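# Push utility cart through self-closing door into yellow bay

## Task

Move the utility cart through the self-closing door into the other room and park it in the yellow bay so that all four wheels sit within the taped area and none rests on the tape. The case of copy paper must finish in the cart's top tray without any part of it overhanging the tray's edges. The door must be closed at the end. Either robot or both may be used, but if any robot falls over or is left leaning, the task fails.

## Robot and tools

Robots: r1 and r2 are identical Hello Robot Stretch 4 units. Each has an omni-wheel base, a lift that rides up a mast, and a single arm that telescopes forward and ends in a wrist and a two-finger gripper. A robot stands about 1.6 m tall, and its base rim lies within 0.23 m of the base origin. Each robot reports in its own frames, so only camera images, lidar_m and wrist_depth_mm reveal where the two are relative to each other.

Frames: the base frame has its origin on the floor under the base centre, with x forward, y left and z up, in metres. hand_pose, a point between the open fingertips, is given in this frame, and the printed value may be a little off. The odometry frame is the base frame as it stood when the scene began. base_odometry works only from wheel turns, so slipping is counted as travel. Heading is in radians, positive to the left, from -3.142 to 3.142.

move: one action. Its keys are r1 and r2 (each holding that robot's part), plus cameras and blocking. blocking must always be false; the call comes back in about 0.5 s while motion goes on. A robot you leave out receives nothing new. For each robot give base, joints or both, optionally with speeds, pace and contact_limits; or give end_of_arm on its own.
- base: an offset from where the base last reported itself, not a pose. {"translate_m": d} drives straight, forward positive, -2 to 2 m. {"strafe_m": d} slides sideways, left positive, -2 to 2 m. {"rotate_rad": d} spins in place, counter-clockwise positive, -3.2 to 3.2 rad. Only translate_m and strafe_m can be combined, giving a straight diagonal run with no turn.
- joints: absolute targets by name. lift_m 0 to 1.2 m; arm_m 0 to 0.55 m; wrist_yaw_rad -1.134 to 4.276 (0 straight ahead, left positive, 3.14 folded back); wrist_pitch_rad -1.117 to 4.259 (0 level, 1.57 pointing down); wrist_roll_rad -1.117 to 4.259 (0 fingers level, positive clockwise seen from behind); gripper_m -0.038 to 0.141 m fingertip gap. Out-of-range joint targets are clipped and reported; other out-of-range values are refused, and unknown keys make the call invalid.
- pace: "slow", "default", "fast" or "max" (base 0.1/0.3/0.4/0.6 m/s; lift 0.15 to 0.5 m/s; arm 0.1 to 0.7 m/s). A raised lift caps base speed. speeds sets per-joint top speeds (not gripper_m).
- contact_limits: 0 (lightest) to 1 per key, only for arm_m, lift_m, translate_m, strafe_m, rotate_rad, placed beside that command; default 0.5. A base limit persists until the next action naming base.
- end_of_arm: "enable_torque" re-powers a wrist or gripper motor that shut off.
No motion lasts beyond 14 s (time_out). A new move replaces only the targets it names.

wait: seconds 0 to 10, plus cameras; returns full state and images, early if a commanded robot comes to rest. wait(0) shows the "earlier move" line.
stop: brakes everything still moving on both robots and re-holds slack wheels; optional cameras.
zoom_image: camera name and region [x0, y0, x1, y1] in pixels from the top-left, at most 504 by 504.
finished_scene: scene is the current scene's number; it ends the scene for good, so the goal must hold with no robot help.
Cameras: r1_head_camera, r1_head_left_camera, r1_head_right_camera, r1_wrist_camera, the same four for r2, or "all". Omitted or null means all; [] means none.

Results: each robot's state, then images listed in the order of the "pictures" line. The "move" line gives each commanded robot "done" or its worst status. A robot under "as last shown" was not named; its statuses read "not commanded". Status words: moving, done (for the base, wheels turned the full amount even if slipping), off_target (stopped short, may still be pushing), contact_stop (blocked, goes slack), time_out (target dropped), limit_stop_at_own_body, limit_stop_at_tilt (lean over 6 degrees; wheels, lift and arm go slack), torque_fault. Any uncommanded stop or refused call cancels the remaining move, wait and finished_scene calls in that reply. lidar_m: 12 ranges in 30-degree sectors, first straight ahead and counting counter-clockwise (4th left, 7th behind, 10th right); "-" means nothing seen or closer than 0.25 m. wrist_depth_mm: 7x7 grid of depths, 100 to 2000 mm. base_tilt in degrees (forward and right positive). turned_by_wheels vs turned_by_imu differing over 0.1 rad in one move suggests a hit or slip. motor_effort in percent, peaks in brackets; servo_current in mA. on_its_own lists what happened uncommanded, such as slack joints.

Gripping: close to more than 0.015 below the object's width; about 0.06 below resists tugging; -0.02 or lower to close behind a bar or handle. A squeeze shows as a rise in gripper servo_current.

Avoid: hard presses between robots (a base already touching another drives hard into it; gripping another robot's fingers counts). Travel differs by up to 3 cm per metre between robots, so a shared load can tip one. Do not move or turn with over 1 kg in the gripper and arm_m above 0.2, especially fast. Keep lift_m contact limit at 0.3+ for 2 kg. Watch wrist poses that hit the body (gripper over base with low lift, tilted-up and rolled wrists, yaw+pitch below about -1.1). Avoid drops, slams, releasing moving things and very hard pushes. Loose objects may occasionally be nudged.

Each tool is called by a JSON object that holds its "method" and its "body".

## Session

{"method": "move", "body": {"blocking": false}}

Scene clock: 0.00 s.
r1.base_odometry: x=+0.000 y=+0.000 heading=+0.000
r1.turned_by_wheels: +0.000
r1.turned_by_imu: +0.000
r1.base_tilt: forward=-1.6 right=+1.3
r1.lidar_m: 0.96 1.73 2.02 2.40 3.92 1.60 0.85 0.77 0.78 0.89 0.77 0.78
r1.base_status: not commanded
r1.joint_positions: lift_m=+0.124 arm_m=+0.000 wrist_yaw_rad=+3.194 wrist_pitch_rad=+0.002 wrist_roll_rad=+0.000 gripper_m=+0.056
r1.joint_status: not commanded
r1.measured_speeds: all 0
r1.motor_effort: lift_m=+19 arm_m=-4 wheel_0=-2 wheel_1=+1 wheel_2=+0
r1.servo_current: wrist_yaw_rad=59 wrist_pitch_rad=46 wrist_roll_rad=46 gripper_m=39
r1.hand_pose: x=-0.1216 y=+0.0722 z=+0.3019 quat_wxyz=(-0.026, -0.001, +0.000, +1.000) (m; r1's base frame)
r1.wrist_depth_mm: - 135 - - - - - / - 123 135 - - - - / - 121 191 - - - - / 110 136 194 - - - - / 137 - - - 1618 - - / 226 - 190 1098 188 1160 1118 / 224 163 750 798 768 768 759
r2.base_odometry: x=+0.000 y=+0.000 heading=+0.000
r2.turned_by_wheels: +0.000
r2.turned_by_imu: +0.000
r2.base_tilt: forward=-0.6 right=+0.1
r2.lidar_m: 1.29 1.32 1.58 2.33 2.36 2.78 1.41 1.41 2.77 2.39 2.42 1.48
r2.base_status: not commanded
r2.joint_positions: lift_m=+0.200 arm_m=+0.000 wrist_yaw_rad=+3.211 wrist_pitch_rad=+0.001 wrist_roll_rad=+0.000 gripper_m=+0.056
r2.joint_status: not commanded
r2.measured_speeds: all 0
r2.motor_effort: lift_m=+18 arm_m=-4 wheel_0=-1 wheel_1=+1 wheel_2=+1
r2.servo_current: wrist_yaw_rad=46 wrist_pitch_rad=39 wrist_roll_rad=52 gripper_m=52
r2.hand_pose: x=-0.1229 y=+0.0671 z=+0.3779 quat_wxyz=(-0.035, -0.001, +0.000, +0.999) (m; r2's base frame)
r2.wrist_depth_mm: - - 137 - - - - / - - 137 - - - - / - 109 138 - - - - / - 140 175 - - - - / 214 - - - - - - / 213 1281 196 1255 190 1336 1182 / 208 243 866 - - 854 878
pictures: r1_head_camera, r1_head_left_camera, r1_head_right_camera, r1_wrist_camera, r2_head_camera, r2_head_left_camera, r2_head_right_camera, r2_wrist_camera
Images, in order (width x height): r1_head_camera 420x560, r1_head_left_camera 420x672, r1_head_right_camera 420x672, r1_wrist_camera 616x392, r2_head_camera 420x560, r2_head_left_camera 420x672, r2_head_right_camera 420x672, r2_wrist_camera 616x392.

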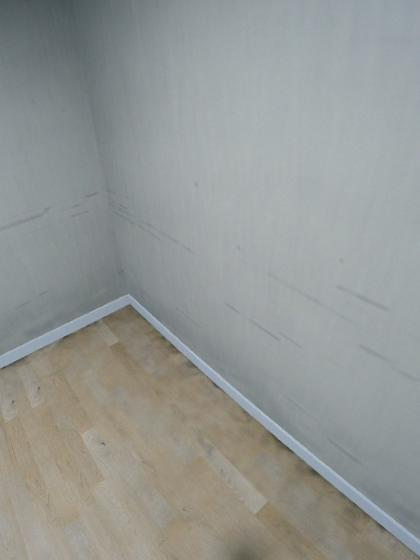

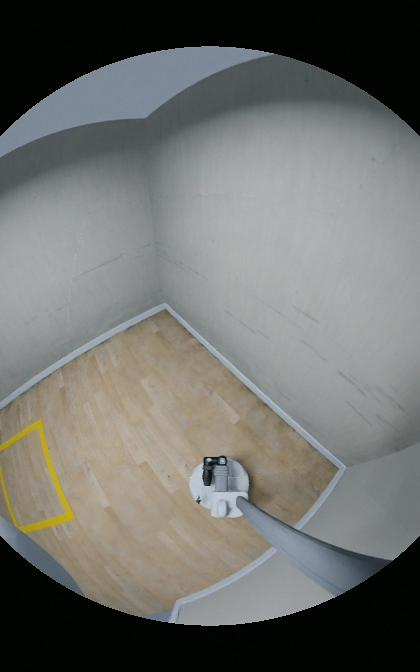

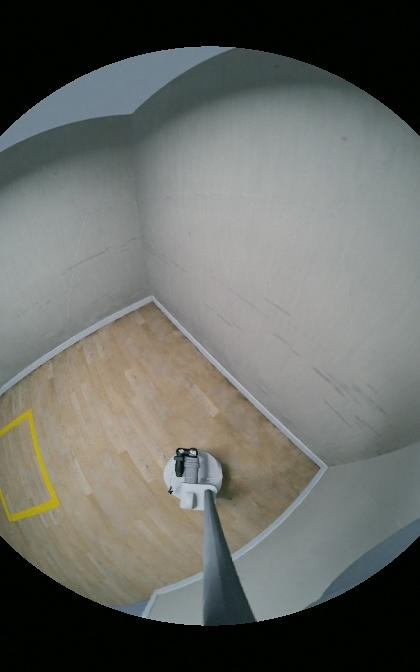

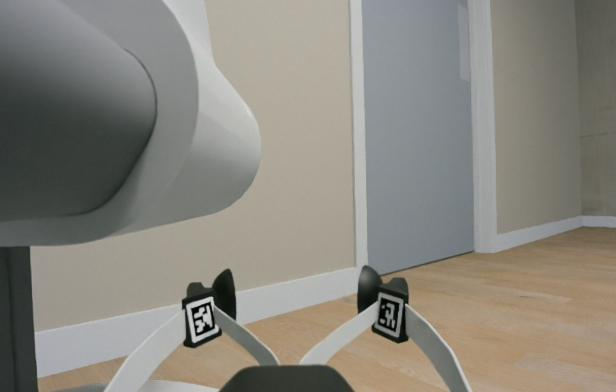

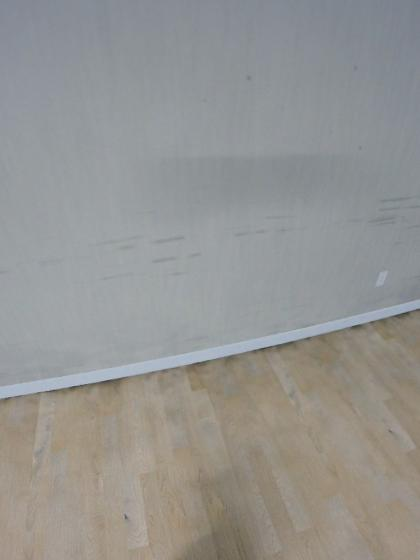

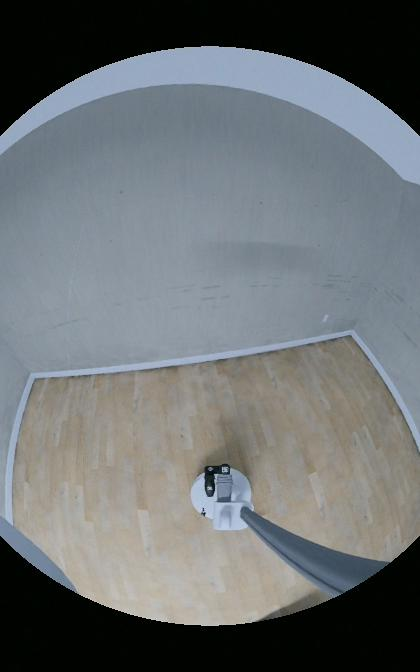

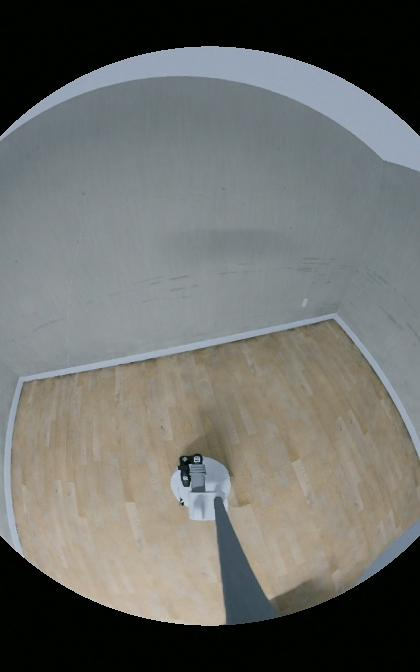

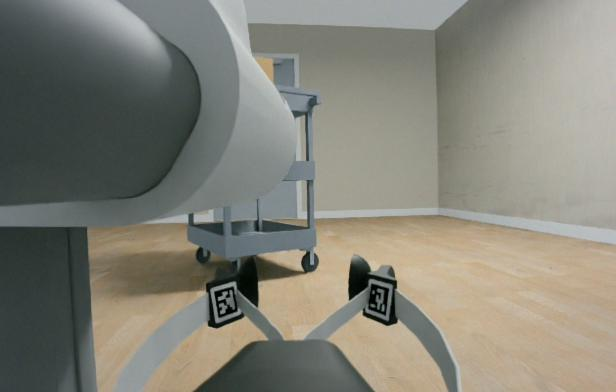

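{"method": "move", "body": {"blocking": false, "r2": {"base":{"rotate_rad":3.0},"joints":{"lift_m":0.6}}, "r1": {"base":{"rotate_rad":2.2},"joints":{"lift_m":0.6}}, "cameras": []}}

{"method": "wait", "body": {"seconds": 5, "cameras": []}}

{"method": "wait", "body": {"seconds": 1, "cameras": ["r1_head_camera","r1_head_left_camera","r2_head_camera","r2_head_left_camera"]}}

Scene clock: 14.77 s.
move: r1 moving; r2 moving
r1.base_odometry: x=+0.000 y=+0.000 heading=+0.253
r1.turned_by_wheels: +0.253
r1.turned_by_imu: +0.253
r1.base_tilt: forward=-1.6 right=+1.3
r1.lidar_m: 1.15 2.01 2.11 2.98 2.65 1.07 0.80 0.74 0.81 0.80 0.72 0.82
r1.base_status: rotate_rad moving
r1.joint_positions: lift_m=+0.162 arm_m=+0.000 wrist_yaw_rad=+3.194 wrist_pitch_rad=+0.002 wrist_roll_rad=+0.000 gripper_m=+0.056
r1.joint_status: lift_m moving
r1.measured_speeds: translate_m=+0.000 strafe_m=+0.000 rotate_rad=+0.974 lift_m=+0.146 arm_m=+0.000 wrist_yaw_rad=+0.000 wrist_pitch_rad=+0.000 wrist_roll_rad=+0.000
r1.motor_effort: lift_m=+24(27) arm_m=-4(4) wheel_0=-7(9) wheel_1=-6(7) wheel_2=-6(7)
r1.servo_current: wrist_yaw_rad=46(59) wrist_pitch_rad=39(52) wrist_roll_rad=33(65) gripper_m=39(46)
r1.hand_pose: x=-0.1216 y=+0.0722 z=+0.3395 quat_wxyz=(-0.026, -0.001, +0.000, +1.000) (m; r1's base frame)
r1.wrist_depth_mm: - 135 - - - - 1808 / - 123 135 - - - 1808 / - 121 192 - - - 1756 / 111 136 195 - - - 1808 / 137 - - - - - 1808 / 216 - 190 - 188 1229 1229 / 224 151 831 153 854 820 878
r2.base_odometry: x=+0.000 y=+0.000 heading=+0.252
r2.turned_by_wheels: +0.252
r2.turned_by_imu: +0.245
r2.base_tilt: forward=-0.7 right=+0.0
r2.lidar_m: 1.29 1.38 1.94 2.33 2.46 3.37 1.44 3.35 2.49 2.40 1.84 1.36
r2.base_status: rotate_rad moving
r2.joint_positions: lift_m=+0.238 arm_m=+0.000 wrist_yaw_rad=+3.211 wrist_pitch_rad=+0.001 wrist_roll_rad=+0.000 gripper_m=+0.056
r2.joint_status: lift_m moving
r2.measured_speeds: translate_m=+0.002 strafe_m=+0.000 rotate_rad=+0.977 lift_m=+0.146 arm_m=+0.000 wrist_yaw_rad=+0.000 wrist_pitch_rad=+0.000 wrist_roll_rad=+0.000
r2.motor_effort: lift_m=+23(25) arm_m=-4(4) wheel_0=-4(9) wheel_1=-10(10) wheel_2=-10(11)
r2.servo_current: wrist_yaw_rad=52(52) wrist_pitch_rad=46(46) wrist_roll_rad=52(65) gripper_m=46(52)
r2.hand_pose: x=-0.1229 y=+0.0671 z=+0.4157 quat_wxyz=(-0.035, -0.001, +0.000, +0.999) (m; r2's base frame)
r2.wrist_depth_mm: - - 137 - - - - / - - 137 1756 - - - / - 110 138 - - - - / - 140 176 - - - - / 215 - - - - - - / 213 1366 196 1430 190 1464 1281 / 210 242 1008 - - 976 946
pictures: none
No camera images: "cameras" was empty.

Scene clock: 17.07 s.
earlier move: r1 moving; r2 done
r1.base_odometry: x=+0.000 y=+0.000 heading=+2.200
r1.turned_by_wheels: +1.947
r1.turned_by_imu: +1.958
r1.base_tilt: forward=-1.6 right=+1.3
r1.lidar_m: 3.92 1.26 0.82 0.74 0.77 0.84 0.76 0.78 1.01 2.00 2.03 2.59
r1.base_status: done
r1.joint_positions: lift_m=+0.600 arm_m=+0.000 wrist_yaw_rad=+3.194 wrist_pitch_rad=+0.002 wrist_roll_rad=+0.000 gripper_m=+0.056
r1.joint_status: lift_m moving
r1.measured_speeds: all 0
r1.motor_effort: lift_m=+27(28) arm_m=-4(4) wheel_0=-1(10) wheel_1=+1(9) wheel_2=+1(8)
r1.servo_current: wrist_yaw_rad=52(65) wrist_pitch_rad=33(52) wrist_roll_rad=33(65) gripper_m=46(52)
r1.hand_pose: x=-0.1216 y=+0.0722 z=+0.7771 quat_wxyz=(-0.026, -0.001, +0.000, +1.000) (m; r1's base frame)
r1.wrist_depth_mm: - 135 - - - - - / - 122 145 - - - - / - 121 190 - - - - / 110 135 194 - - - - / 137 - - - - - - / 216 - 190 - 187 - - / - 141 - 137 - - -
r2.base_odometry: x=+0.000 y=+0.000 heading=+2.999
r2.turned_by_wheels: +2.747
r2.turned_by_imu: +2.674
r2.base_tilt: forward=-0.6 right=+0.0
r2.lidar_m: 1.54 1.37 3.05 2.43 2.40 1.69 1.35 1.30 1.44 2.19 2.34 2.56
r2.base_status: done
r2.joint_positions: lift_m=+0.600 arm_m=+0.000 wrist_yaw_rad=+3.211 wrist_pitch_rad=+0.001 wrist_roll_rad=+0.000 gripper_m=+0.056
r2.joint_status: all done
r2.measured_speeds: all 0
r2.motor_effort: lift_m=+21(26) arm_m=-4(4) wheel_0=-3(10) wheel_1=-2(10) wheel_2=-5(13)
r2.servo_current: wrist_yaw_rad=52(52) wrist_pitch_rad=46(46) wrist_roll_rad=39(65) gripper_m=46(52)
r2.hand_pose: x=-0.1228 y=+0.0671 z=+0.7776 quat_wxyz=(-0.035, -0.001, +0.000, +0.999) (m; r2's base frame)
r2.wrist_depth_mm: - - 137 - - - - / - 107 137 - - - - / - 113 138 234 - - - / - 140 164 - - - - / 216 - - - - - - / 213 - 189 - 188 - - / 211 122 - - - - 1708
wait: 2.30 of 5 s (r2 has come to rest)
pictures: none
No camera images: "cameras" was empty.

Scene clock: 17.13 s.
earlier move: r1 done
r1.base_odometry: x=+0.000 y=+0.000 heading=+2.200
r1.turned_by_wheels: +0.000
r1.turned_by_imu: +0.000
r1.base_tilt: forward=-1.5 right=+1.3
r1.lidar_m: 3.91 1.25 0.83 0.75 0.78 0.85 0.75 0.78 1.01 2.02 2.06 2.61
r1.base_status: done
r1.joint_positions: lift_m=+0.600 arm_m=+0.000 wrist_yaw_rad=+3.194 wrist_pitch_rad=+0.002 wrist_roll_rad=+0.000 gripper_m=+0.056
r1.joint_status: all done
r1.measured_speeds: all 0
r1.motor_effort: lift_m=+24(28) arm_m=-4(4) wheel_0=-2(10) wheel_1=+1(9) wheel_2=+1(8)
r1.servo_current: wrist_yaw_rad=39(65) wrist_pitch_rad=46(52) wrist_roll_rad=39(65) gripper_m=39(52)
r1.hand_pose: x=-0.1216 y=+0.0722 z=+0.7771 quat_wxyz=(-0.026, -0.001, +0.000, +1.000) (m; r1's base frame)
r1.wrist_depth_mm: - 135 - - - - - / - 122 145 - - - - / - 121 190 - - - - / 110 136 193 - - - - / 137 - - - - - - / 215 - 190 - 187 - - / - 140 - 137 - - -
r2.base_odometry: x=+0.000 y=+0.000 heading=+2.999
r2.turned_by_wheels: +0.000
r2.turned_by_imu: +0.000
r2.base_tilt: forward=-0.7 right=+0.0
r2.lidar_m: 1.56 1.39 3.08 2.41 2.39 1.67 1.33 1.28 1.44 2.18 2.33 2.55
r2.base_status: done
r2.joint_positions: lift_m=+0.600 arm_m=+0.000 wrist_yaw_rad=+3.211 wrist_pitch_rad=+0.001 wrist_roll_rad=+0.000 gripper_m=+0.056
r2.joint_status: all done
r2.measured_speeds: all 0
r2.motor_effort: lift_m=+21(26) arm_m=-4(4) wheel_0=-3(10) wheel_1=-3(10) wheel_2=-4(13)
r2.servo_current: wrist_yaw_rad=52(52) wrist_pitch_rad=39(46) wrist_roll_rad=46(65) gripper_m=52(52)
r2.hand_pose: x=-0.1228 y=+0.0671 z=+0.7776 quat_wxyz=(-0.035, -0.001, +0.000, +0.999) (m; r2's base frame)
r2.wrist_depth_mm: - - 137 - - - - / - 107 137 - - - - / - 113 138 236 - - - / - 140 164 - - - - / 216 - - - - - - / 212 - 190 - 188 - - / 211 122 - - - - 1661
wait: 0.07 of 1 s (r1 has come to rest)
pictures: r1_head_camera, r1_head_left_camera, r2_head_camera, r2_head_left_camera
Images, in order (width x height): r1_head_camera 420x560, r1_head_left_camera 420x672, r2_head_camera 420x560, r2_head_left_camera 420x672.

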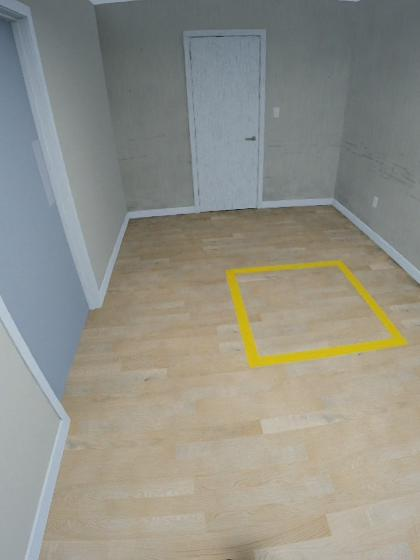

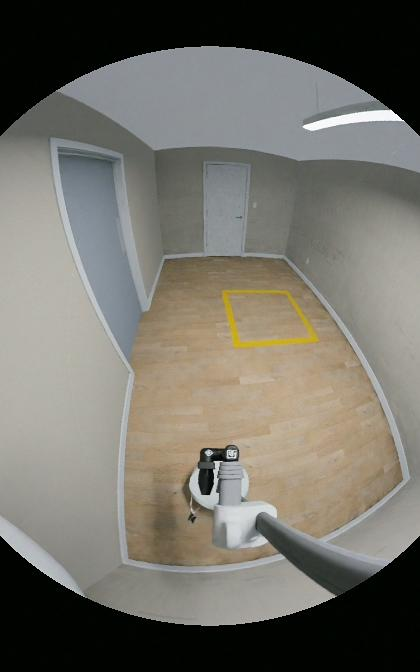

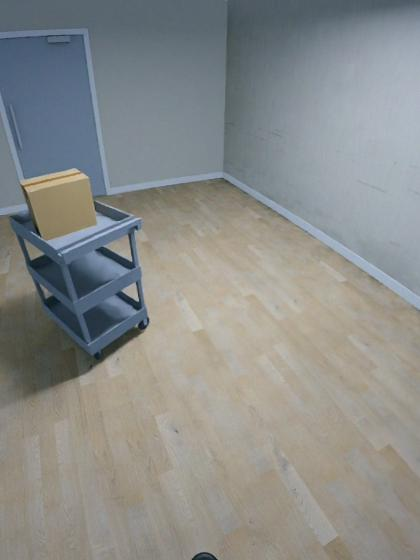

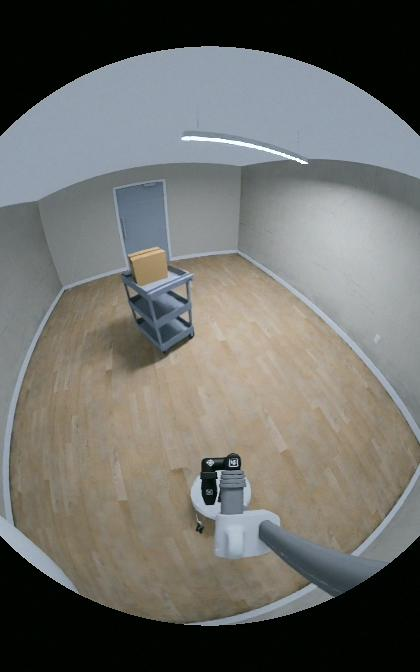

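{"method": "zoom_image", "body": {"camera": "r2_head_camera", "region": [0, 20, 240, 380]}}

Scaled by 1.400 from the camera's 420x560 image, which has a finer 1200x1600 frame.

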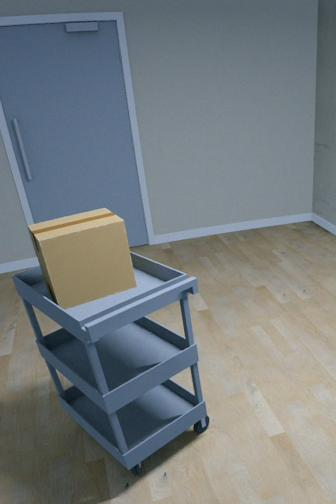

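{"method": "move", "body": {"blocking": false, "r2": {"base":{"rotate_rad":0.45},"joints":{"lift_m":0.8,"wrist_yaw_rad":0,"wrist_roll_rad":1.571,"gripper_m":0.1}}, "r1": {"joints":{"lift_m":0.685,"wrist_yaw_rad":0,"wrist_roll_rad":1.571,"gripper_m":0.1}}, "cameras": []}}

{"method": "wait", "body": {"seconds": 4, "cameras": ["r2_head_camera","r2_head_left_camera","r2_head_right_camera","r2_wrist_camera"]}}

Scene clock: 42.90 s.
move: r1 moving; r2 moving
r1.base_odometry: x=+0.000 y=+0.000 heading=+2.200
r1.turned_by_wheels: +0.000
r1.turned_by_imu: +0.000
r1.base_tilt: forward=-1.6 right=+1.3
r1.lidar_m: 3.92 1.25 0.85 0.75 0.76 0.84 0.76 0.80 1.02 2.00 2.04 2.57
r1.base_status: not commanded
r1.joint_positions: lift_m=+0.638 arm_m=+0.000 wrist_yaw_rad=+2.607 wrist_pitch_rad=+0.002 wrist_roll_rad=+0.582 gripper_m=+0.075
r1.joint_status: lift_m moving; wrist_yaw_rad moving; wrist_roll_rad moving; gripper_m moving
r1.measured_speeds: translate_m=+0.000 strafe_m=+0.000 rotate_rad=+0.000 lift_m=+0.146 arm_m=+0.000 wrist_yaw_rad=-1.819 wrist_pitch_rad=+0.000 wrist_roll_rad=+1.820
r1.motor_effort: lift_m=+26(27) arm_m=-3(4) wheel_0=-2(2) wheel_1=+1(1) wheel_2=+1(1)
r1.servo_current: wrist_yaw_rad=137(137) wrist_pitch_rad=39(46) wrist_roll_rad=65(111) gripper_m=65(78)
r1.hand_pose: x=-0.0328 y=+0.2221 z=+0.8152 quat_wxyz=(+0.253, +0.075, +0.277, +0.924) (m; r1's base frame)
r1.wrist_depth_mm: - - - - - - - / - - - - - - - / - - - - - - - / - - - - - - - / - - - - - - - / - - 191 - 187 - - / - 144 - 138 - - -
r2.base_odometry: x=+0.000 y=+0.000 heading=-3.032
r2.turned_by_wheels: +0.252
r2.turned_by_imu: +0.245
r2.base_tilt: forward=-0.7 right=+0.1
r2.lidar_m: 1.38 1.70 2.61 2.39 2.23 1.46 1.30 1.32 1.66 2.33 2.37 2.96
r2.base_status: rotate_rad moving
r2.joint_positions: lift_m=+0.638 arm_m=+0.000 wrist_yaw_rad=+2.649 wrist_pitch_rad=+0.001 wrist_roll_rad=+0.588 gripper_m=+0.075
r2.joint_status: lift_m moving; wrist_yaw_rad moving; wrist_roll_rad moving; gripper_m moving
r2.measured_speeds: translate_m=+0.003 strafe_m=-0.001 rotate_rad=+0.934 lift_m=+0.146 arm_m=+0.000 wrist_yaw_rad=-1.743 wrist_pitch_rad=+0.000 wrist_roll_rad=+1.820
r2.motor_effort: lift_m=+23(24) arm_m=-4(4) wheel_0=-7(11) wheel_1=-7(10) wheel_2=-10(11)
r2.servo_current: wrist_yaw_rad=78(156) wrist_pitch_rad=39(46) wrist_roll_rad=46(91) gripper_m=85(91)
r2.hand_pose: x=-0.0417 y=+0.2135 z=+0.8156 quat_wxyz=(+0.234, +0.070, +0.281, +0.928) (m; r2's base frame)
r2.wrist_depth_mm: - - - - - - - / - - - - - - - / - - - - - - - / - - - - - - - / 252 - - - - - 1618 / 252 - 189 - 188 1618 1336 / - - - - 1537 1229 1098
pictures: none
No camera images: "cameras" was empty.

Scene clock: 44.80 s.
earlier move: r1 done; r2 moving
r1.base_odometry: x=+0.000 y=+0.000 heading=+2.200
r1.turned_by_wheels: +0.000
r1.turned_by_imu: +0.000
r1.base_tilt: forward=-1.6 right=+1.3
r1.lidar_m: 3.93 1.25 0.82 0.74 0.76 0.83 0.76 0.78 1.01 2.01 2.05 2.59
r1.base_status: not commanded
r1.joint_positions: lift_m=+0.685 arm_m=+0.000 wrist_yaw_rad=+0.003 wrist_pitch_rad=+0.002 wrist_roll_rad=+1.569 gripper_m=+0.100
r1.joint_status: all done
r1.measured_speeds: all 0
r1.motor_effort: lift_m=+24(27) arm_m=-3(4) wheel_0=-2(2) wheel_1=+1(1) wheel_2=+1(1)
r1.servo_current: wrist_yaw_rad=59(137) wrist_pitch_rad=39(52) wrist_roll_rad=52(117) gripper_m=39(91)
r1.hand_pose: x=+0.4595 y=-0.0867 z=+0.8622 quat_wxyz=(+0.708, +0.706, +0.002, +0.000) (m; r1's base frame)
r1.wrist_depth_mm: - - - - - 1708 1205 / - - - - - 1708 1160 / - - - - - 1808 1182 / - - - - - 1808 1182 / - - - - - 1756 1229 / - - 214 - 198 1576 1255 / - - - 144 - 1863 1255
r2.base_odometry: x=+0.000 y=+0.000 heading=-2.835
r2.turned_by_wheels: +0.197
r2.turned_by_imu: +0.193
r2.base_tilt: forward=-0.7 right=+0.1
r2.lidar_m: 1.39 3.25 2.46 2.38 1.79 1.37 1.32 1.41 2.03 2.33 2.46 1.61
r2.base_status: done
r2.joint_positions: lift_m=+0.800 arm_m=+0.000 wrist_yaw_rad=+0.003 wrist_pitch_rad=+0.001 wrist_roll_rad=+1.569 gripper_m=+0.100
r2.joint_status: lift_m moving; wrist_yaw_rad moving; wrist_roll_rad moving; the others done
r2.measured_speeds: all 0
r2.motor_effort: lift_m=+23(25) arm_m=-4(4) wheel_0=-4(11) wheel_1=-4(10) wheel_2=-6(11)
r2.servo_current: wrist_yaw_rad=39(156) wrist_pitch_rad=46(46) wrist_roll_rad=39(104) gripper_m=52(91)
r2.hand_pose: x=+0.4596 y=-0.0866 z=+0.9776 quat_wxyz=(+0.708, +0.706, +0.001, +0.001) (m; r2's base frame)
r2.wrist_depth_mm: - - - - - 1921 1366 / - - - - - 1921 1336 / - - - - 1618 1618 1308 / - - - 1464 1808 1308 1308 / - - - - 1756 1708 1397 / - - 193 - 193 1708 1366 / - - - - - - 1308
wait: 1.90 of 4 s (r1 has come to rest)
pictures: r2_head_camera, r2_head_left_camera, r2_head_right_camera, r2_wrist_camera
Images, in order (width x height): r2_head_camera 420x560, r2_head_left_camera 420x672, r2_head_right_camera 420x672, r2_wrist_camera 616x392.

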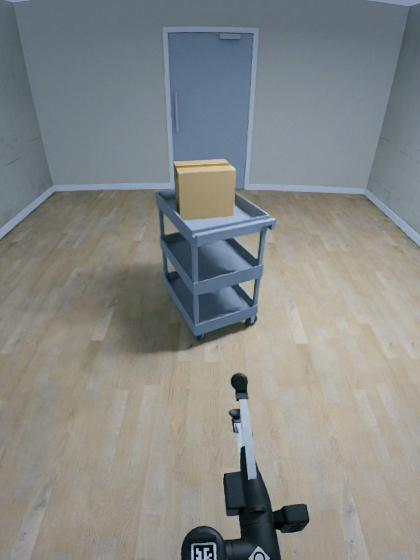

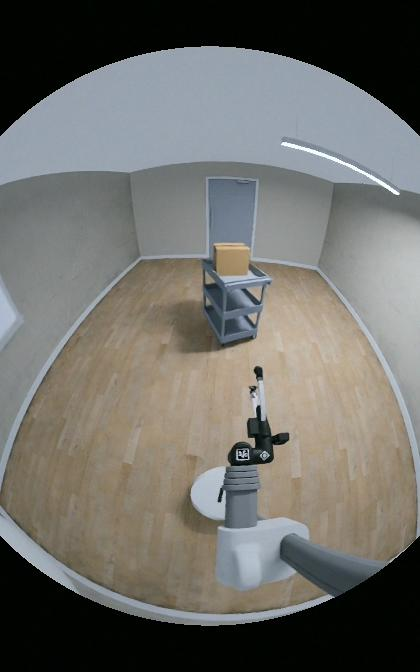

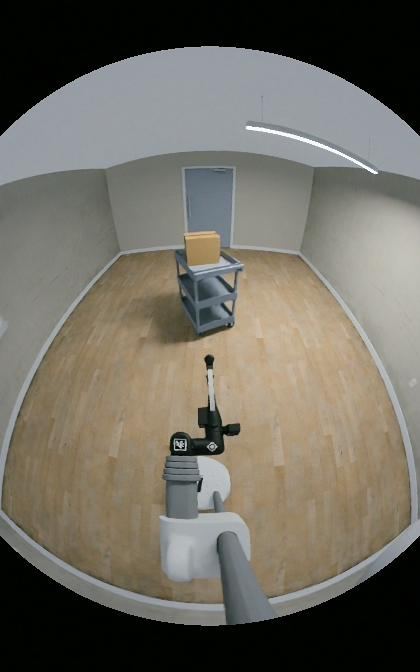

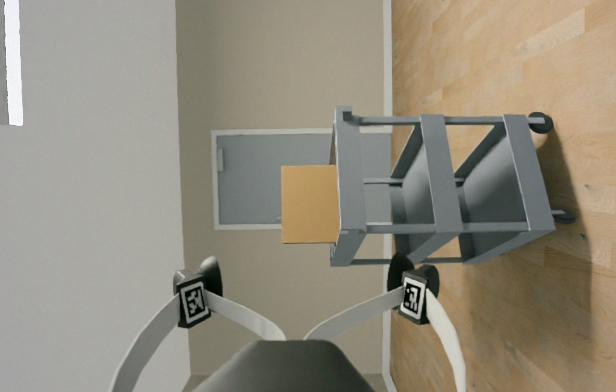

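{"method": "move", "body": {"blocking": false, "r2": {"base":{"strafe_m":0.85},"joints":{"wrist_roll_rad":0,"lift_m":0.86},"pace":"fast"}, "cameras": []}}

{"method": "wait", "body": {"seconds": 5, "cameras": ["r2_head_camera"]}}

{"method": "move", "body": {"blocking": false, "r2": {"base":{"translate_m":1.9},"pace":"fast"}, "cameras": []}}

{"method": "wait", "body": {"seconds": 8, "cameras": ["r2_head_camera","r2_head_right_camera"]}}

Scene clock: 57.50 s.
earlier move: r2 done
move: r2 moving
r1: as last shown
r1.lidar_m: 3.93 1.26 0.81 0.75 0.76 0.86 0.78 0.78 1.00 2.02 2.03 2.60
r1.motor_effort: lift_m=+24(24) arm_m=+2(2) wheel_0=-1(2) wheel_1=+1(1) wheel_2=+1(1)
r1.servo_current: wrist_yaw_rad=52(59) wrist_pitch_rad=39(46) wrist_roll_rad=46(65) gripper_m=46(46)
r1.wrist_depth_mm: - - - - - 1708 1182 / - - - - - 1756 1138 / - - - - - 1756 1182 / - - - - - 1863 1182 / - - - - - 1863 1255 / - - 214 - 198 1576 1255 / - - - 144 - 1808 1229
r2.base_odometry: x=+0.015 y=-0.048 heading=-2.835
r2.turned_by_wheels: +0.000
r2.turned_by_imu: +0.001
r2.base_tilt: forward=-0.7 right=+0.1
r2.lidar_m: 1.40 3.19 2.37 2.32 1.81 1.36 1.29 1.40 1.97 2.38 2.54 1.61
r2.base_status: strafe_m moving
r2.joint_positions: lift_m=+0.851 arm_m=+0.000 wrist_yaw_rad=+0.003 wrist_pitch_rad=+0.001 wrist_roll_rad=+0.930 gripper_m=+0.100
r2.joint_status: lift_m moving; wrist_roll_rad moving; the others done
r2.measured_speeds: translate_m=+0.001 strafe_m=+0.196 rotate_rad=-0.004 lift_m=+0.103 arm_m=+0.000 wrist_yaw_rad=+0.000 wrist_pitch_rad=+0.000 wrist_roll_rad=-1.820
r2.motor_effort: lift_m=+22(25) arm_m=-4(4) wheel_0=-9(15) wheel_1=+12(14) wheel_2=+0(4)
r2.servo_current: wrist_yaw_rad=46(65) wrist_pitch_rad=39(46) wrist_roll_rad=85(117) gripper_m=52(59)
r2.hand_pose: x=+0.4596 y=-0.0866 z=+1.0286 quat_wxyz=(+0.894, +0.449, +0.001, +0.001) (m; r2's base frame)
r2.wrist_depth_mm: - - - - - - - / - - - - - - - / - - - - - - - / - - - 1499 1499 - 1708 / - - - - 1756 1366 1430 / - - 193 - 194 - 1308 / - - - - - 1576 1229
pictures: none
No camera images: "cameras" was empty.

Scene clock: 60.40 s.
earlier move: r2 done
r1.base_odometry: x=+0.000 y=+0.000 heading=+2.200
r1.turned_by_wheels: +0.000
r1.turned_by_imu: +0.000
r1.base_tilt: forward=-1.6 right=+1.3
r1.lidar_m: 3.91 1.27 0.82 0.75 0.76 0.84 0.78 0.79 1.01 2.02 2.04 2.58
r1.base_status: not commanded
r1.joint_positions: lift_m=+0.685 arm_m=+0.000 wrist_yaw_rad=+0.003 wrist_pitch_rad=+0.002 wrist_roll_rad=+1.569 gripper_m=+0.100
r1.joint_status: not commanded
r1.measured_speeds: all 0
r1.motor_effort: lift_m=+24(24) arm_m=+4(4) wheel_0=-3(3) wheel_1=+1(1) wheel_2=+1(1)
r1.servo_current: wrist_yaw_rad=46(65) wrist_pitch_rad=33(52) wrist_roll_rad=39(65) gripper_m=39(46)
r1.hand_pose: x=+0.4595 y=-0.0867 z=+0.8622 quat_wxyz=(+0.708, +0.706, +0.002, +0.000) (m; r1's base frame)
r1.wrist_depth_mm: - - - - - 1661 1205 / - - - - - 1708 1160 / - - - - - 1756 1160 / - - - - - 1808 1182 / - - - - - 1808 1229 / - - 215 - 198 1576 1255 / - - - 144 - 1808 1255
r2.base_odometry: x=+0.256 y=-0.810 heading=-2.835
r2.turned_by_wheels: +0.000
r2.turned_by_imu: +0.001
r2.base_tilt: forward=-0.7 right=+0.1
r2.lidar_m: 4.51 2.09 1.57 1.57 1.65 1.31 1.26 1.34 1.91 3.19 3.36 1.62
r2.base_status: done
r2.joint_positions: lift_m=+0.860 arm_m=+0.000 wrist_yaw_rad=+0.003 wrist_pitch_rad=+0.001 wrist_roll_rad=+0.002 gripper_m=+0.100
r2.joint_status: all done
r2.measured_speeds: all 0
r2.motor_effort: lift_m=+21(25) arm_m=-4(5) wheel_0=+0(17) wheel_1=+0(14) wheel_2=+0(4)
r2.servo_current: wrist_yaw_rad=52(65) wrist_pitch_rad=46(52) wrist_roll_rad=52(117) gripper_m=52(59)
r2.hand_pose: x=+0.4596 y=-0.0866 z=+1.0376 quat_wxyz=(+1.000, +0.001, +0.001, +0.001) (m; r2's base frame)
r2.wrist_depth_mm: - - - - - - - / - - - - - - - / - - - - - - - / - - - - - 1576 - / - - - - - 1863 1464 / - - 195 - 195 1863 - / - - - - - - 1255
wait: 2.90 of 5 s (r2 has come to rest)
pictures: r2_head_camera
Images, in order (width x height): r2_head_camera 420x560.

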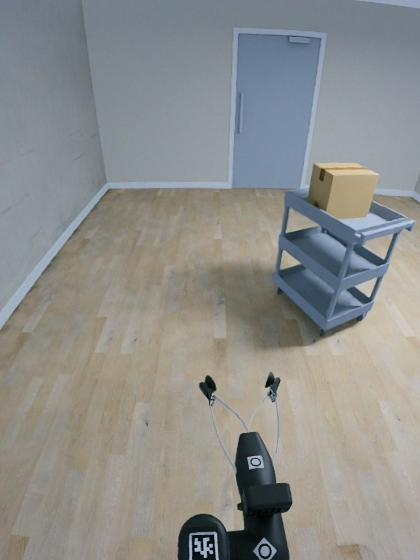

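Scene clock: 60.90 s.
move: r2 moving
r1: as last shown
r1.lidar_m: 3.91 1.24 0.83 0.75 0.76 0.84 0.77 0.78 1.01 2.02 2.04 2.57
r1.motor_effort: lift_m=+24(24) arm_m=+3(4) wheel_0=-1(2) wheel_1=+1(1) wheel_2=+1(1)
r1.servo_current: wrist_yaw_rad=59(65) wrist_pitch_rad=39(46) wrist_roll_rad=46(59) gripper_m=46(46)
r1.wrist_depth_mm: - - - - - 1708 1229 / - - - - - 1756 1182 / - - - - - 1808 1182 / - - - - - 1756 1182 / - - - - - 1808 1255 / - - 214 - 198 1537 1281 / - - - 144 - 1863 1281
r2.base_odometry: x=+0.216 y=-0.823 heading=-2.835
r2.turned_by_wheels: +0.000
r2.turned_by_imu: +0.000
r2.base_tilt: forward=-0.7 right=+0.1
r2.lidar_m: 4.46 2.11 1.57 1.54 1.65 1.34 1.29 1.37 2.00 3.19 3.37 1.60
r2.base_status: translate_m moving
r2.joint_positions: lift_m=+0.860 arm_m=+0.000 wrist_yaw_rad=+0.003 wrist_pitch_rad=+0.001 wrist_roll_rad=+0.002 gripper_m=+0.100
r2.joint_status: not commanded
r2.measured_speeds: translate_m=+0.163 strafe_m=+0.000 rotate_rad=+0.000 lift_m=+0.000 arm_m=+0.000 wrist_yaw_rad=+0.000 wrist_pitch_rad=+0.000 wrist_roll_rad=+0.000
r2.motor_effort: lift_m=+21(21) arm_m=-4(4) wheel_0=+5(10) wheel_1=+8(9) wheel_2=-14(14)
r2.servo_current: wrist_yaw_rad=46(52) wrist_pitch_rad=33(46) wrist_roll_rad=52(59) gripper_m=46(59)
r2.hand_pose: x=+0.4595 y=-0.0867 z=+1.0376 quat_wxyz=(+1.000, +0.001, +0.001, +0.001) (m; r2's base frame)
r2.wrist_depth_mm: - - - - - - - / - - - - - - - / - - - - - - - / - - - - - 1537 - / - - - - - 1756 1430 / - - 195 - 195 1863 - / - - - - - - 1537
pictures: none
No camera images: "cameras" was empty.

Scene clock: 66.63 s.
earlier move: r2 done
r1.base_odometry: x=+0.000 y=+0.000 heading=+2.200
r1.turned_by_wheels: +0.000
r1.turned_by_imu: +0.000
r1.base_tilt: forward=-1.6 right=+1.3
r1.lidar_m: 3.91 1.25 0.82 0.75 0.76 0.85 0.77 0.79 1.00 2.00 2.06 2.59
r1.base_status: not commanded
r1.joint_positions: lift_m=+0.685 arm_m=+0.000 wrist_yaw_rad=+0.003 wrist_pitch_rad=+0.002 wrist_roll_rad=+1.569 gripper_m=+0.100
r1.joint_status: not commanded
r1.measured_speeds: all 0
r1.motor_effort: lift_m=+24(24) arm_m=+4(4) wheel_0=-2(2) wheel_1=+1(1) wheel_2=+0(1)
r1.servo_current: wrist_yaw_rad=59(72) wrist_pitch_rad=46(52) wrist_roll_rad=39(72) gripper_m=46(52)
r1.hand_pose: x=+0.4595 y=-0.0867 z=+0.8622 quat_wxyz=(+0.708, +0.706, +0.002, +0.000) (m; r1's base frame)
r1.wrist_depth_mm: - - - - - 1708 1205 / - - - - - 1708 1182 / - - - - - 1756 1138 / - - - - - 1808 1205 / - - - - - 1808 1255 / - - 214 - 198 1576 1229 / - - - 144 - 1808 1255
r2.base_odometry: x=-1.555 y=-1.384 heading=-2.835
r2.turned_by_wheels: +0.000
r2.turned_by_imu: +0.004
r2.base_tilt: forward=-0.6 right=+0.0
r2.lidar_m: 2.64 2.00 1.51 1.45 1.55 2.21 3.17 3.33 0.77 0.60 0.96 2.74
r2.base_status: done
r2.joint_positions: lift_m=+0.860 arm_m=+0.000 wrist_yaw_rad=+0.003 wrist_pitch_rad=+0.001 wrist_roll_rad=+0.002 gripper_m=+0.100
r2.joint_status: not commanded
r2.measured_speeds: all 0
r2.motor_effort: lift_m=+21(21) arm_m=-4(4) wheel_0=+3(12) wheel_1=+3(10) wheel_2=-1(15)
r2.servo_current: wrist_yaw_rad=46(59) wrist_pitch_rad=33(46) wrist_roll_rad=46(59) gripper_m=59(59)
r2.hand_pose: x=+0.4595 y=-0.0867 z=+1.0376 quat_wxyz=(+1.000, +0.001, +0.001, +0.001) (m; r2's base frame)
r2.wrist_depth_mm: - - - - - - - / - - - - - - - / - - - - - - - / - - - - - - - / - - - - - - - / - - 195 - 195 - - / - - - - - - -
wait: 5.73 of 8 s (r2 has come to rest)
pictures: r2_head_camera, r2_head_right_camera
Images, in order (width x height): r2_head_camera 420x560, r2_head_right_camera 420x672.

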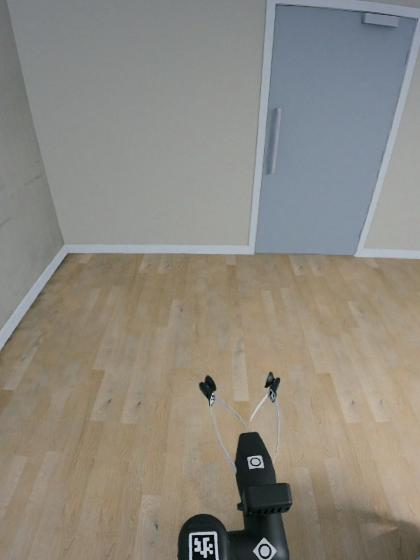

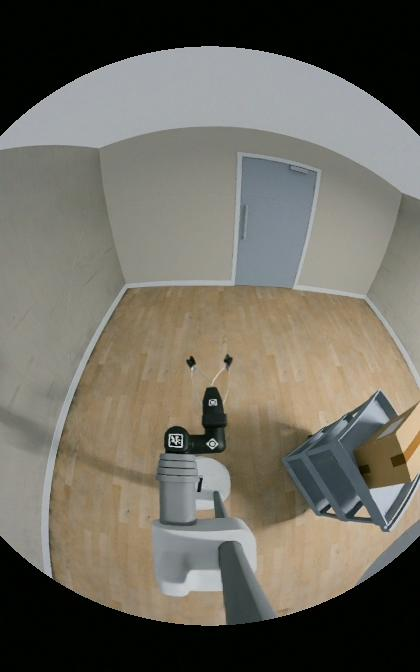

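{"method": "move", "body": {"blocking": false, "r2": {"base":{"translate_m":1.6,"strafe_m":-0.44},"joints":{"arm_m":0.15}}, "cameras": []}}

{"method": "wait", "body": {"seconds": 9, "cameras": ["r2_head_camera","r2_wrist_camera"]}}

Scene clock: 81.97 s.
move: r2 moving
r1: as last shown
r1.lidar_m: 3.92 1.26 0.79 0.74 0.74 0.85 0.76 0.80 1.01 2.01 2.05 2.60
r1.servo_current: wrist_yaw_rad=39(59) wrist_pitch_rad=39(52) wrist_roll_rad=46(59) gripper_m=46(46)
r1.wrist_depth_mm: - - - - - 1756 1182 / - - - - - 1756 1160 / - - - - - 1756 1182 / - - - - - 1756 1182 / - - - - - 1756 1255 / - - 214 - 198 1576 1229 / - - - 144 - 1863 1229
r2.base_odometry: x=-1.587 y=-1.385 heading=-2.835
r2.turned_by_wheels: +0.000
r2.turned_by_imu: +0.000
r2.base_tilt: forward=-0.7 right=+0.1
r2.lidar_m: 2.60 1.99 1.51 1.44 1.57 2.21 3.21 3.36 0.69 0.59 3.46 2.69
r2.base_status: translate_m moving; strafe_m moving
r2.joint_positions: lift_m=+0.860 arm_m=+0.051 wrist_yaw_rad=+0.003 wrist_pitch_rad=+0.001 wrist_roll_rad=+0.002 gripper_m=+0.100
r2.joint_status: arm_m moving
r2.measured_speeds: translate_m=+0.120 strafe_m=-0.036 rotate_rad=+0.000 lift_m=+0.000 arm_m=+0.195 wrist_yaw_rad=+0.000 wrist_pitch_rad=+0.000 wrist_roll_rad=+0.000
r2.motor_effort: lift_m=+21(21) arm_m=+7(11) wheel_0=+7(12) wheel_1=+6(7) wheel_2=-13(13)
r2.servo_current: wrist_yaw_rad=39(59) wrist_pitch_rad=46(46) wrist_roll_rad=52(59) gripper_m=52(59)
r2.hand_pose: x=+0.5101 y=-0.0867 z=+1.0376 quat_wxyz=(+1.000, +0.001, +0.001, +0.001) (m; r2's base frame)
r2.wrist_depth_mm: - - - - - - - / - - - - - - - / - - - - - - - / - - - - - - - / - - - - - - - / - - 193 - 195 - - / - - - - - - -
pictures: none
No camera images: "cameras" was empty.

Scene clock: 88.43 s.
earlier move: r2 done
r1.base_odometry: x=+0.000 y=+0.000 heading=+2.200
r1.turned_by_wheels: +0.000
r1.turned_by_imu: +0.000
r1.base_tilt: forward=-1.6 right=+1.3
r1.lidar_m: 3.91 1.25 0.82 0.74 0.77 0.85 0.75 0.79 0.99 2.01 2.03 2.62
r1.base_status: not commanded
r1.joint_positions: lift_m=+0.685 arm_m=+0.000 wrist_yaw_rad=+0.003 wrist_pitch_rad=+0.002 wrist_roll_rad=+1.569 gripper_m=+0.100
r1.joint_status: not commanded
r1.measured_speeds: all 0
r1.motor_effort: lift_m=+24(24) arm_m=+3(4) wheel_0=-2(2) wheel_1=+1(1) wheel_2=+1(1)
r1.servo_current: wrist_yaw_rad=39(72) wrist_pitch_rad=39(52) wrist_roll_rad=59(78) gripper_m=39(52)
r1.hand_pose: x=+0.4595 y=-0.0867 z=+0.8622 quat_wxyz=(+0.708, +0.706, +0.002, +0.000) (m; r1's base frame)
r1.wrist_depth_mm: - - - - - 1756 1182 / - - - - - 1708 1182 / - - - - - 1808 1182 / - - - - - 1808 1205 / - - - - - 1808 1229 / - - 214 - 198 1576 1229 / - - - 144 - 1921 1255
r2.base_odometry: x=-3.213 y=-1.448 heading=-2.834
r2.turned_by_wheels: +0.000
r2.turned_by_imu: +0.003
r2.base_tilt: forward=-0.6 right=+0.1
r2.lidar_m: 0.96 1.12 1.58 1.78 1.89 2.76 1.44 1.41 3.02 2.94 1.42 1.06
r2.base_status: done
r2.joint_positions: lift_m=+0.860 arm_m=+0.150 wrist_yaw_rad=+0.003 wrist_pitch_rad=+0.001 wrist_roll_rad=+0.002 gripper_m=+0.100
r2.joint_status: all done
r2.measured_speeds: all 0
r2.motor_effort: lift_m=+21(21) arm_m=+7(11) wheel_0=+3(13) wheel_1=+5(7) wheel_2=-2(14)
r2.servo_current: wrist_yaw_rad=46(65) wrist_pitch_rad=39(52) wrist_roll_rad=46(65) gripper_m=52(59)
r2.hand_pose: x=+0.6093 y=-0.0867 z=+1.0377 quat_wxyz=(+1.000, +0.001, +0.001, +0.001) (m; r2's base frame)
r2.wrist_depth_mm: - - - - - - - / - - - - 559 - - / - - - - 647 - - / - - - - 647 - - / - - - 654 569 - - / - - 189 640 187 - - / - - - - - - -
wait: 6.47 of 9 s (r2 has come to rest)
pictures: r2_head_camera, r2_wrist_camera
Images, in order (width x height): r2_head_camera 420x560, r2_wrist_camera 616x392.

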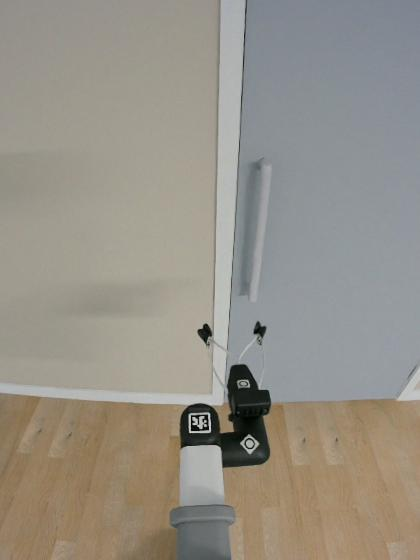

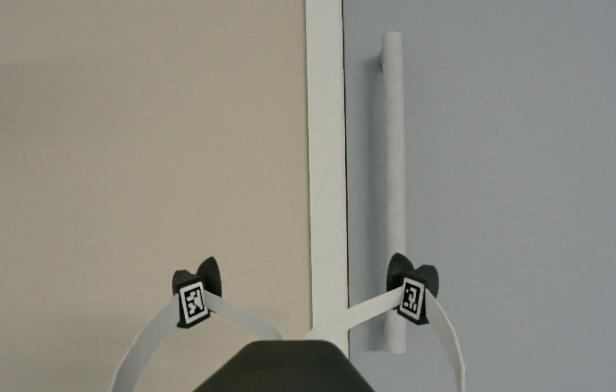

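{"method": "move", "body": {"blocking": false, "r2": {"base":{"strafe_m":-0.125},"pace":"slow"}, "cameras": []}}

{"method": "wait", "body": {"seconds": 4, "cameras": []}}

{"method": "move", "body": {"blocking": false, "r2": {"base":{"translate_m":0.27},"pace":"slow","contact_limits":{"translate_m":0.2}}, "cameras": []}}

{"method": "wait", "body": {"seconds": 6, "cameras": ["r2_head_camera","r2_wrist_camera"]}}

Scene clock: 97.47 s.
move: r2 moving
r1: as last shown
r1.lidar_m: 3.91 1.27 0.82 0.74 0.76 0.84 0.77 0.80 1.02 2.00 2.04 2.58
r1.motor_effort: lift_m=+24(24) arm_m=+4(4) wheel_0=-2(2) wheel_1=+1(1) wheel_2=+0(1)
r1.servo_current: wrist_yaw_rad=46(65) wrist_pitch_rad=46(46) wrist_roll_rad=33(65) gripper_m=46(52)
r1.wrist_depth_mm: - - - - - 1708 1205 / - - - - - 1756 1160 / - - - - - 1756 1205 / - - - - - 1756 1182 / - - - - - 1756 1229 / - - 214 - 198 1537 1255 / - - - 144 - 1756 1255
r2.base_odometry: x=-3.217 y=-1.434 heading=-2.834
r2.turned_by_wheels: +0.000
r2.turned_by_imu: +0.000
r2.base_tilt: forward=-0.7 right=+0.1
r2.lidar_m: 0.95 1.10 1.59 1.80 1.93 2.76 1.43 1.40 3.00 2.92 1.39 1.06
r2.base_status: strafe_m moving
r2.joint_positions: lift_m=+0.860 arm_m=+0.150 wrist_yaw_rad=+0.003 wrist_pitch_rad=+0.001 wrist_roll_rad=+0.002 gripper_m=+0.100
r2.joint_status: not commanded
r2.measured_speeds: translate_m=+0.000 strafe_m=-0.056 rotate_rad=+0.002 lift_m=+0.000 arm_m=+0.000 wrist_yaw_rad=+0.000 wrist_pitch_rad=+0.000 wrist_roll_rad=+0.000
r2.motor_effort: lift_m=+21(21) arm_m=+7(8) wheel_0=+5(10) wheel_1=-9(9) wheel_2=-1(2)
r2.servo_current: wrist_yaw_rad=39(52) wrist_pitch_rad=39(46) wrist_roll_rad=46(52) gripper_m=52(59)
r2.hand_pose: x=+0.6093 y=-0.0867 z=+1.0377 quat_wxyz=(+1.000, +0.001, +0.001, +0.001) (m; r2's base frame)
r2.wrist_depth_mm: - - - 640 - - - / - - - - - - - / - - - - 564 - - / - - - - 569 - - / - - - - 574 - - / - - 189 - 187 - - / - - - - - - -
pictures: none
No camera images: "cameras" was empty.

Scene clock: 99.37 s.
earlier move: r2 done
r1.base_odometry: x=+0.000 y=+0.000 heading=+2.200
r1.turned_by_wheels: +0.000
r1.turned_by_imu: +0.000
r1.base_tilt: forward=-1.6 right=+1.3
r1.lidar_m: 3.90 1.23 0.82 0.73 0.77 0.84 0.77 0.78 0.99 2.01 2.03 2.56
r1.base_status: not commanded
r1.joint_positions: lift_m=+0.685 arm_m=+0.000 wrist_yaw_rad=+0.003 wrist_pitch_rad=+0.002 wrist_roll_rad=+1.569 gripper_m=+0.100
r1.joint_status: not commanded
r1.measured_speeds: all 0
r1.motor_effort: lift_m=+24(24) arm_m=+4(4) wheel_0=-1(2) wheel_1=+1(1) wheel_2=+1(1)
r1.servo_current: wrist_yaw_rad=33(65) wrist_pitch_rad=39(52) wrist_roll_rad=46(65) gripper_m=39(52)
r1.hand_pose: x=+0.4595 y=-0.0867 z=+0.8622 quat_wxyz=(+0.708, +0.706, +0.002, +0.000) (m; r1's base frame)
r1.wrist_depth_mm: - - - - - 1756 1182 / - - - - - 1708 1182 / - - - - - 1708 1160 / - - - - - 1756 1182 / - - - - - 1808 1255 / - - 214 - 198 1576 1281 / - - - 144 - 1808 1281
r2.base_odometry: x=-3.251 y=-1.329 heading=-2.834
r2.turned_by_wheels: +0.000
r2.turned_by_imu: +0.000
r2.base_tilt: forward=-0.7 right=+0.1
r2.lidar_m: 0.95 1.08 1.58 1.91 2.07 2.94 1.40 1.38 2.90 2.83 1.42 1.06
r2.base_status: done
r2.joint_positions: lift_m=+0.860 arm_m=+0.150 wrist_yaw_rad=+0.003 wrist_pitch_rad=+0.001 wrist_roll_rad=+0.002 gripper_m=+0.100
r2.joint_status: not commanded
r2.measured_speeds: all 0
r2.motor_effort: lift_m=+21(21) arm_m=+7(8) wheel_0=+4(10) wheel_1=-4(9) wheel_2=+0(2)
r2.servo_current: wrist_yaw_rad=39(65) wrist_pitch_rad=39(52) wrist_roll_rad=39(65) gripper_m=52(59)
r2.hand_pose: x=+0.6093 y=-0.0867 z=+1.0377 quat_wxyz=(+1.000, +0.001, +0.001, +0.001) (m; r2's base frame)
r2.wrist_depth_mm: - - - 647 - - - / - - - 647 - - - / - - - 569 - - - / - - - 574 - - - / - - - 580 - - - / - - 188 574 185 - - / - - - - - - -
wait: 1.90 of 4 s (r2 has come to rest)
pictures: none
No camera images: "cameras" was empty.

Scene clock: 99.87 s.
move: r2 moving
r1: as last shown
r1.lidar_m: 3.90 1.26 0.81 0.73 0.76 0.84 0.76 0.78 1.03 2.01 2.03 2.57
r1.motor_effort: lift_m=+24(24) arm_m=+4(4) wheel_0=-2(2) wheel_1=+1(1) wheel_2=+1(1)
r1.servo_current: wrist_yaw_rad=33(52) wrist_pitch_rad=39(46) wrist_roll_rad=33(59) gripper_m=46(46)
r1.wrist_depth_mm: - - - - - 1661 1205 / - - - - - 1708 1205 / - - - - - 1808 1160 / - - - - - 1756 1182 / - - - - - 1756 1255 / - - 215 - 198 1576 1281 / - - - 144 - 1808 1229
r2.base_odometry: x=-3.262 y=-1.333 heading=-2.834
r2.turned_by_wheels: +0.000
r2.turned_by_imu: +0.000
r2.base_tilt: forward=-0.7 right=+0.1
r2.lidar_m: 0.95 1.08 1.58 1.91 2.05 2.94 1.40 1.38 2.92 2.83 1.37 1.04
r2.base_status: translate_m moving
r2.joint_positions: lift_m=+0.860 arm_m=+0.150 wrist_yaw_rad=+0.003 wrist_pitch_rad=+0.001 wrist_roll_rad=+0.002 gripper_m=+0.100
r2.joint_status: not commanded
r2.measured_speeds: translate_m=+0.049 strafe_m=+0.001 rotate_rad=+0.002 lift_m=+0.000 arm_m=+0.000 wrist_yaw_rad=+0.000 wrist_pitch_rad=+0.000 wrist_roll_rad=+0.000
r2.motor_effort: lift_m=+21(21) arm_m=+7(8) wheel_0=+5(8) wheel_1=+5(8) wheel_2=-9(10)
r2.servo_current: wrist_yaw_rad=39(52) wrist_pitch_rad=39(46) wrist_roll_rad=52(52) gripper_m=52(52)
r2.contact_limits: translate_m 0.2
r2.hand_pose: x=+0.6093 y=-0.0867 z=+1.0377 quat_wxyz=(+1.000, +0.001, +0.001, +0.001) (m; r2's base frame)
r2.wrist_depth_mm: - - - 640 - - - / - - - 640 - - - / - - - 564 - - - / - - - 564 - - - / - - - 569 - - - / - - 189 564 185 - - / - - - - - - -
pictures: none
No camera images: "cameras" was empty.

Scene clock: 103.37 s.
earlier move: r2 done
r1.base_odometry: x=+0.000 y=+0.000 heading=+2.200
r1.turned_by_wheels: +0.000
r1.turned_by_imu: +0.000
r1.base_tilt: forward=-1.5 right=+1.2
r1.lidar_m: 3.92 1.23 0.80 0.74 0.76 0.86 0.77 0.77 0.99 2.02 2.06 2.58
r1.base_status: not commanded
r1.joint_positions: lift_m=+0.685 arm_m=+0.000 wrist_yaw_rad=+0.003 wrist_pitch_rad=+0.002 wrist_roll_rad=+1.569 gripper_m=+0.100
r1.joint_status: not commanded
r1.measured_speeds: all 0
r1.motor_effort: lift_m=+24(24) arm_m=+4(4) wheel_0=-1(2) wheel_1=+1(1) wheel_2=+0(1)
r1.servo_current: wrist_yaw_rad=52(78) wrist_pitch_rad=46(52) wrist_roll_rad=52(72) gripper_m=33(52)
r1.hand_pose: x=+0.4595 y=-0.0867 z=+0.8622 quat_wxyz=(+0.708, +0.706, +0.002, +0.000) (m; r1's base frame)
r1.wrist_depth_mm: - - - - - 1708 1205 / - - - - - 1708 1160 / - - - - - 1756 1182 / - - - - - 1756 1205 / - - - - - 1756 1255 / - - 215 - 198 1618 1229 / - - - 144 - 1808 1281
r2.base_odometry: x=-3.508 y=-1.411 heading=-2.834
r2.turned_by_wheels: +0.000
r2.turned_by_imu: +0.001
r2.base_tilt: forward=-0.7 right=+0.0
r2.lidar_m: 0.70 0.80 1.17 1.88 2.00 2.92 1.61 1.63 2.92 2.46 1.05 0.78
r2.base_status: done
r2.joint_positions: lift_m=+0.860 arm_m=+0.150 wrist_yaw_rad=+0.002 wrist_pitch_rad=+0.001 wrist_roll_rad=+0.002 gripper_m=+0.100
r2.joint_status: not commanded
r2.measured_speeds: all 0
r2.motor_effort: lift_m=+21(21) arm_m=+7(8) wheel_0=+3(9) wheel_1=+5(8) wheel_2=-6(11)
r2.servo_current: wrist_yaw_rad=59(65) wrist_pitch_rad=39(46) wrist_roll_rad=52(65) gripper_m=52(59)
r2.contact_limits: translate_m 0.2
r2.hand_pose: x=+0.6093 y=-0.0867 z=+1.0377 quat_wxyz=(+1.000, +0.001, +0.001, +0.001) (m; r2's base frame)
r2.wrist_depth_mm: 410 397 375 373 368 362 353 / 407 399 377 375 370 359 355 / 410 399 379 379 373 366 359 / 415 404 382 382 375 368 359 / 418 407 384 384 375 368 362 / 421 410 197 307 195 368 364 / 421 413 389 - 379 373 364
wait: 3.50 of 6 s (r2 has come to rest)
pictures: r2_head_camera, r2_wrist_camera
Images, in order (width x height): r2_head_camera 420x560, r2_wrist_camera 616x392.

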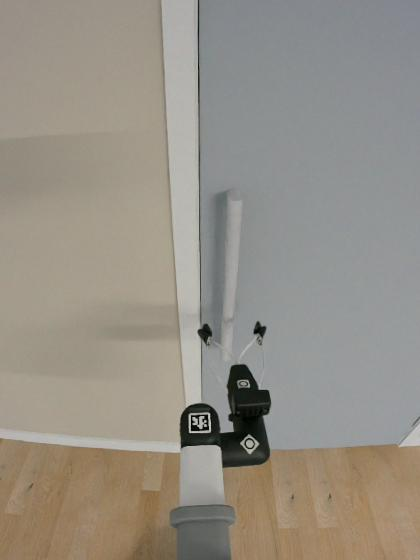

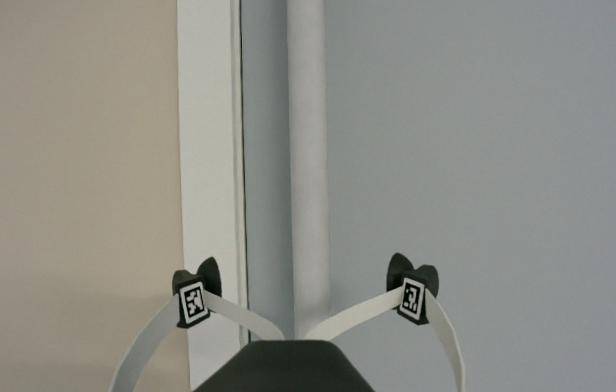

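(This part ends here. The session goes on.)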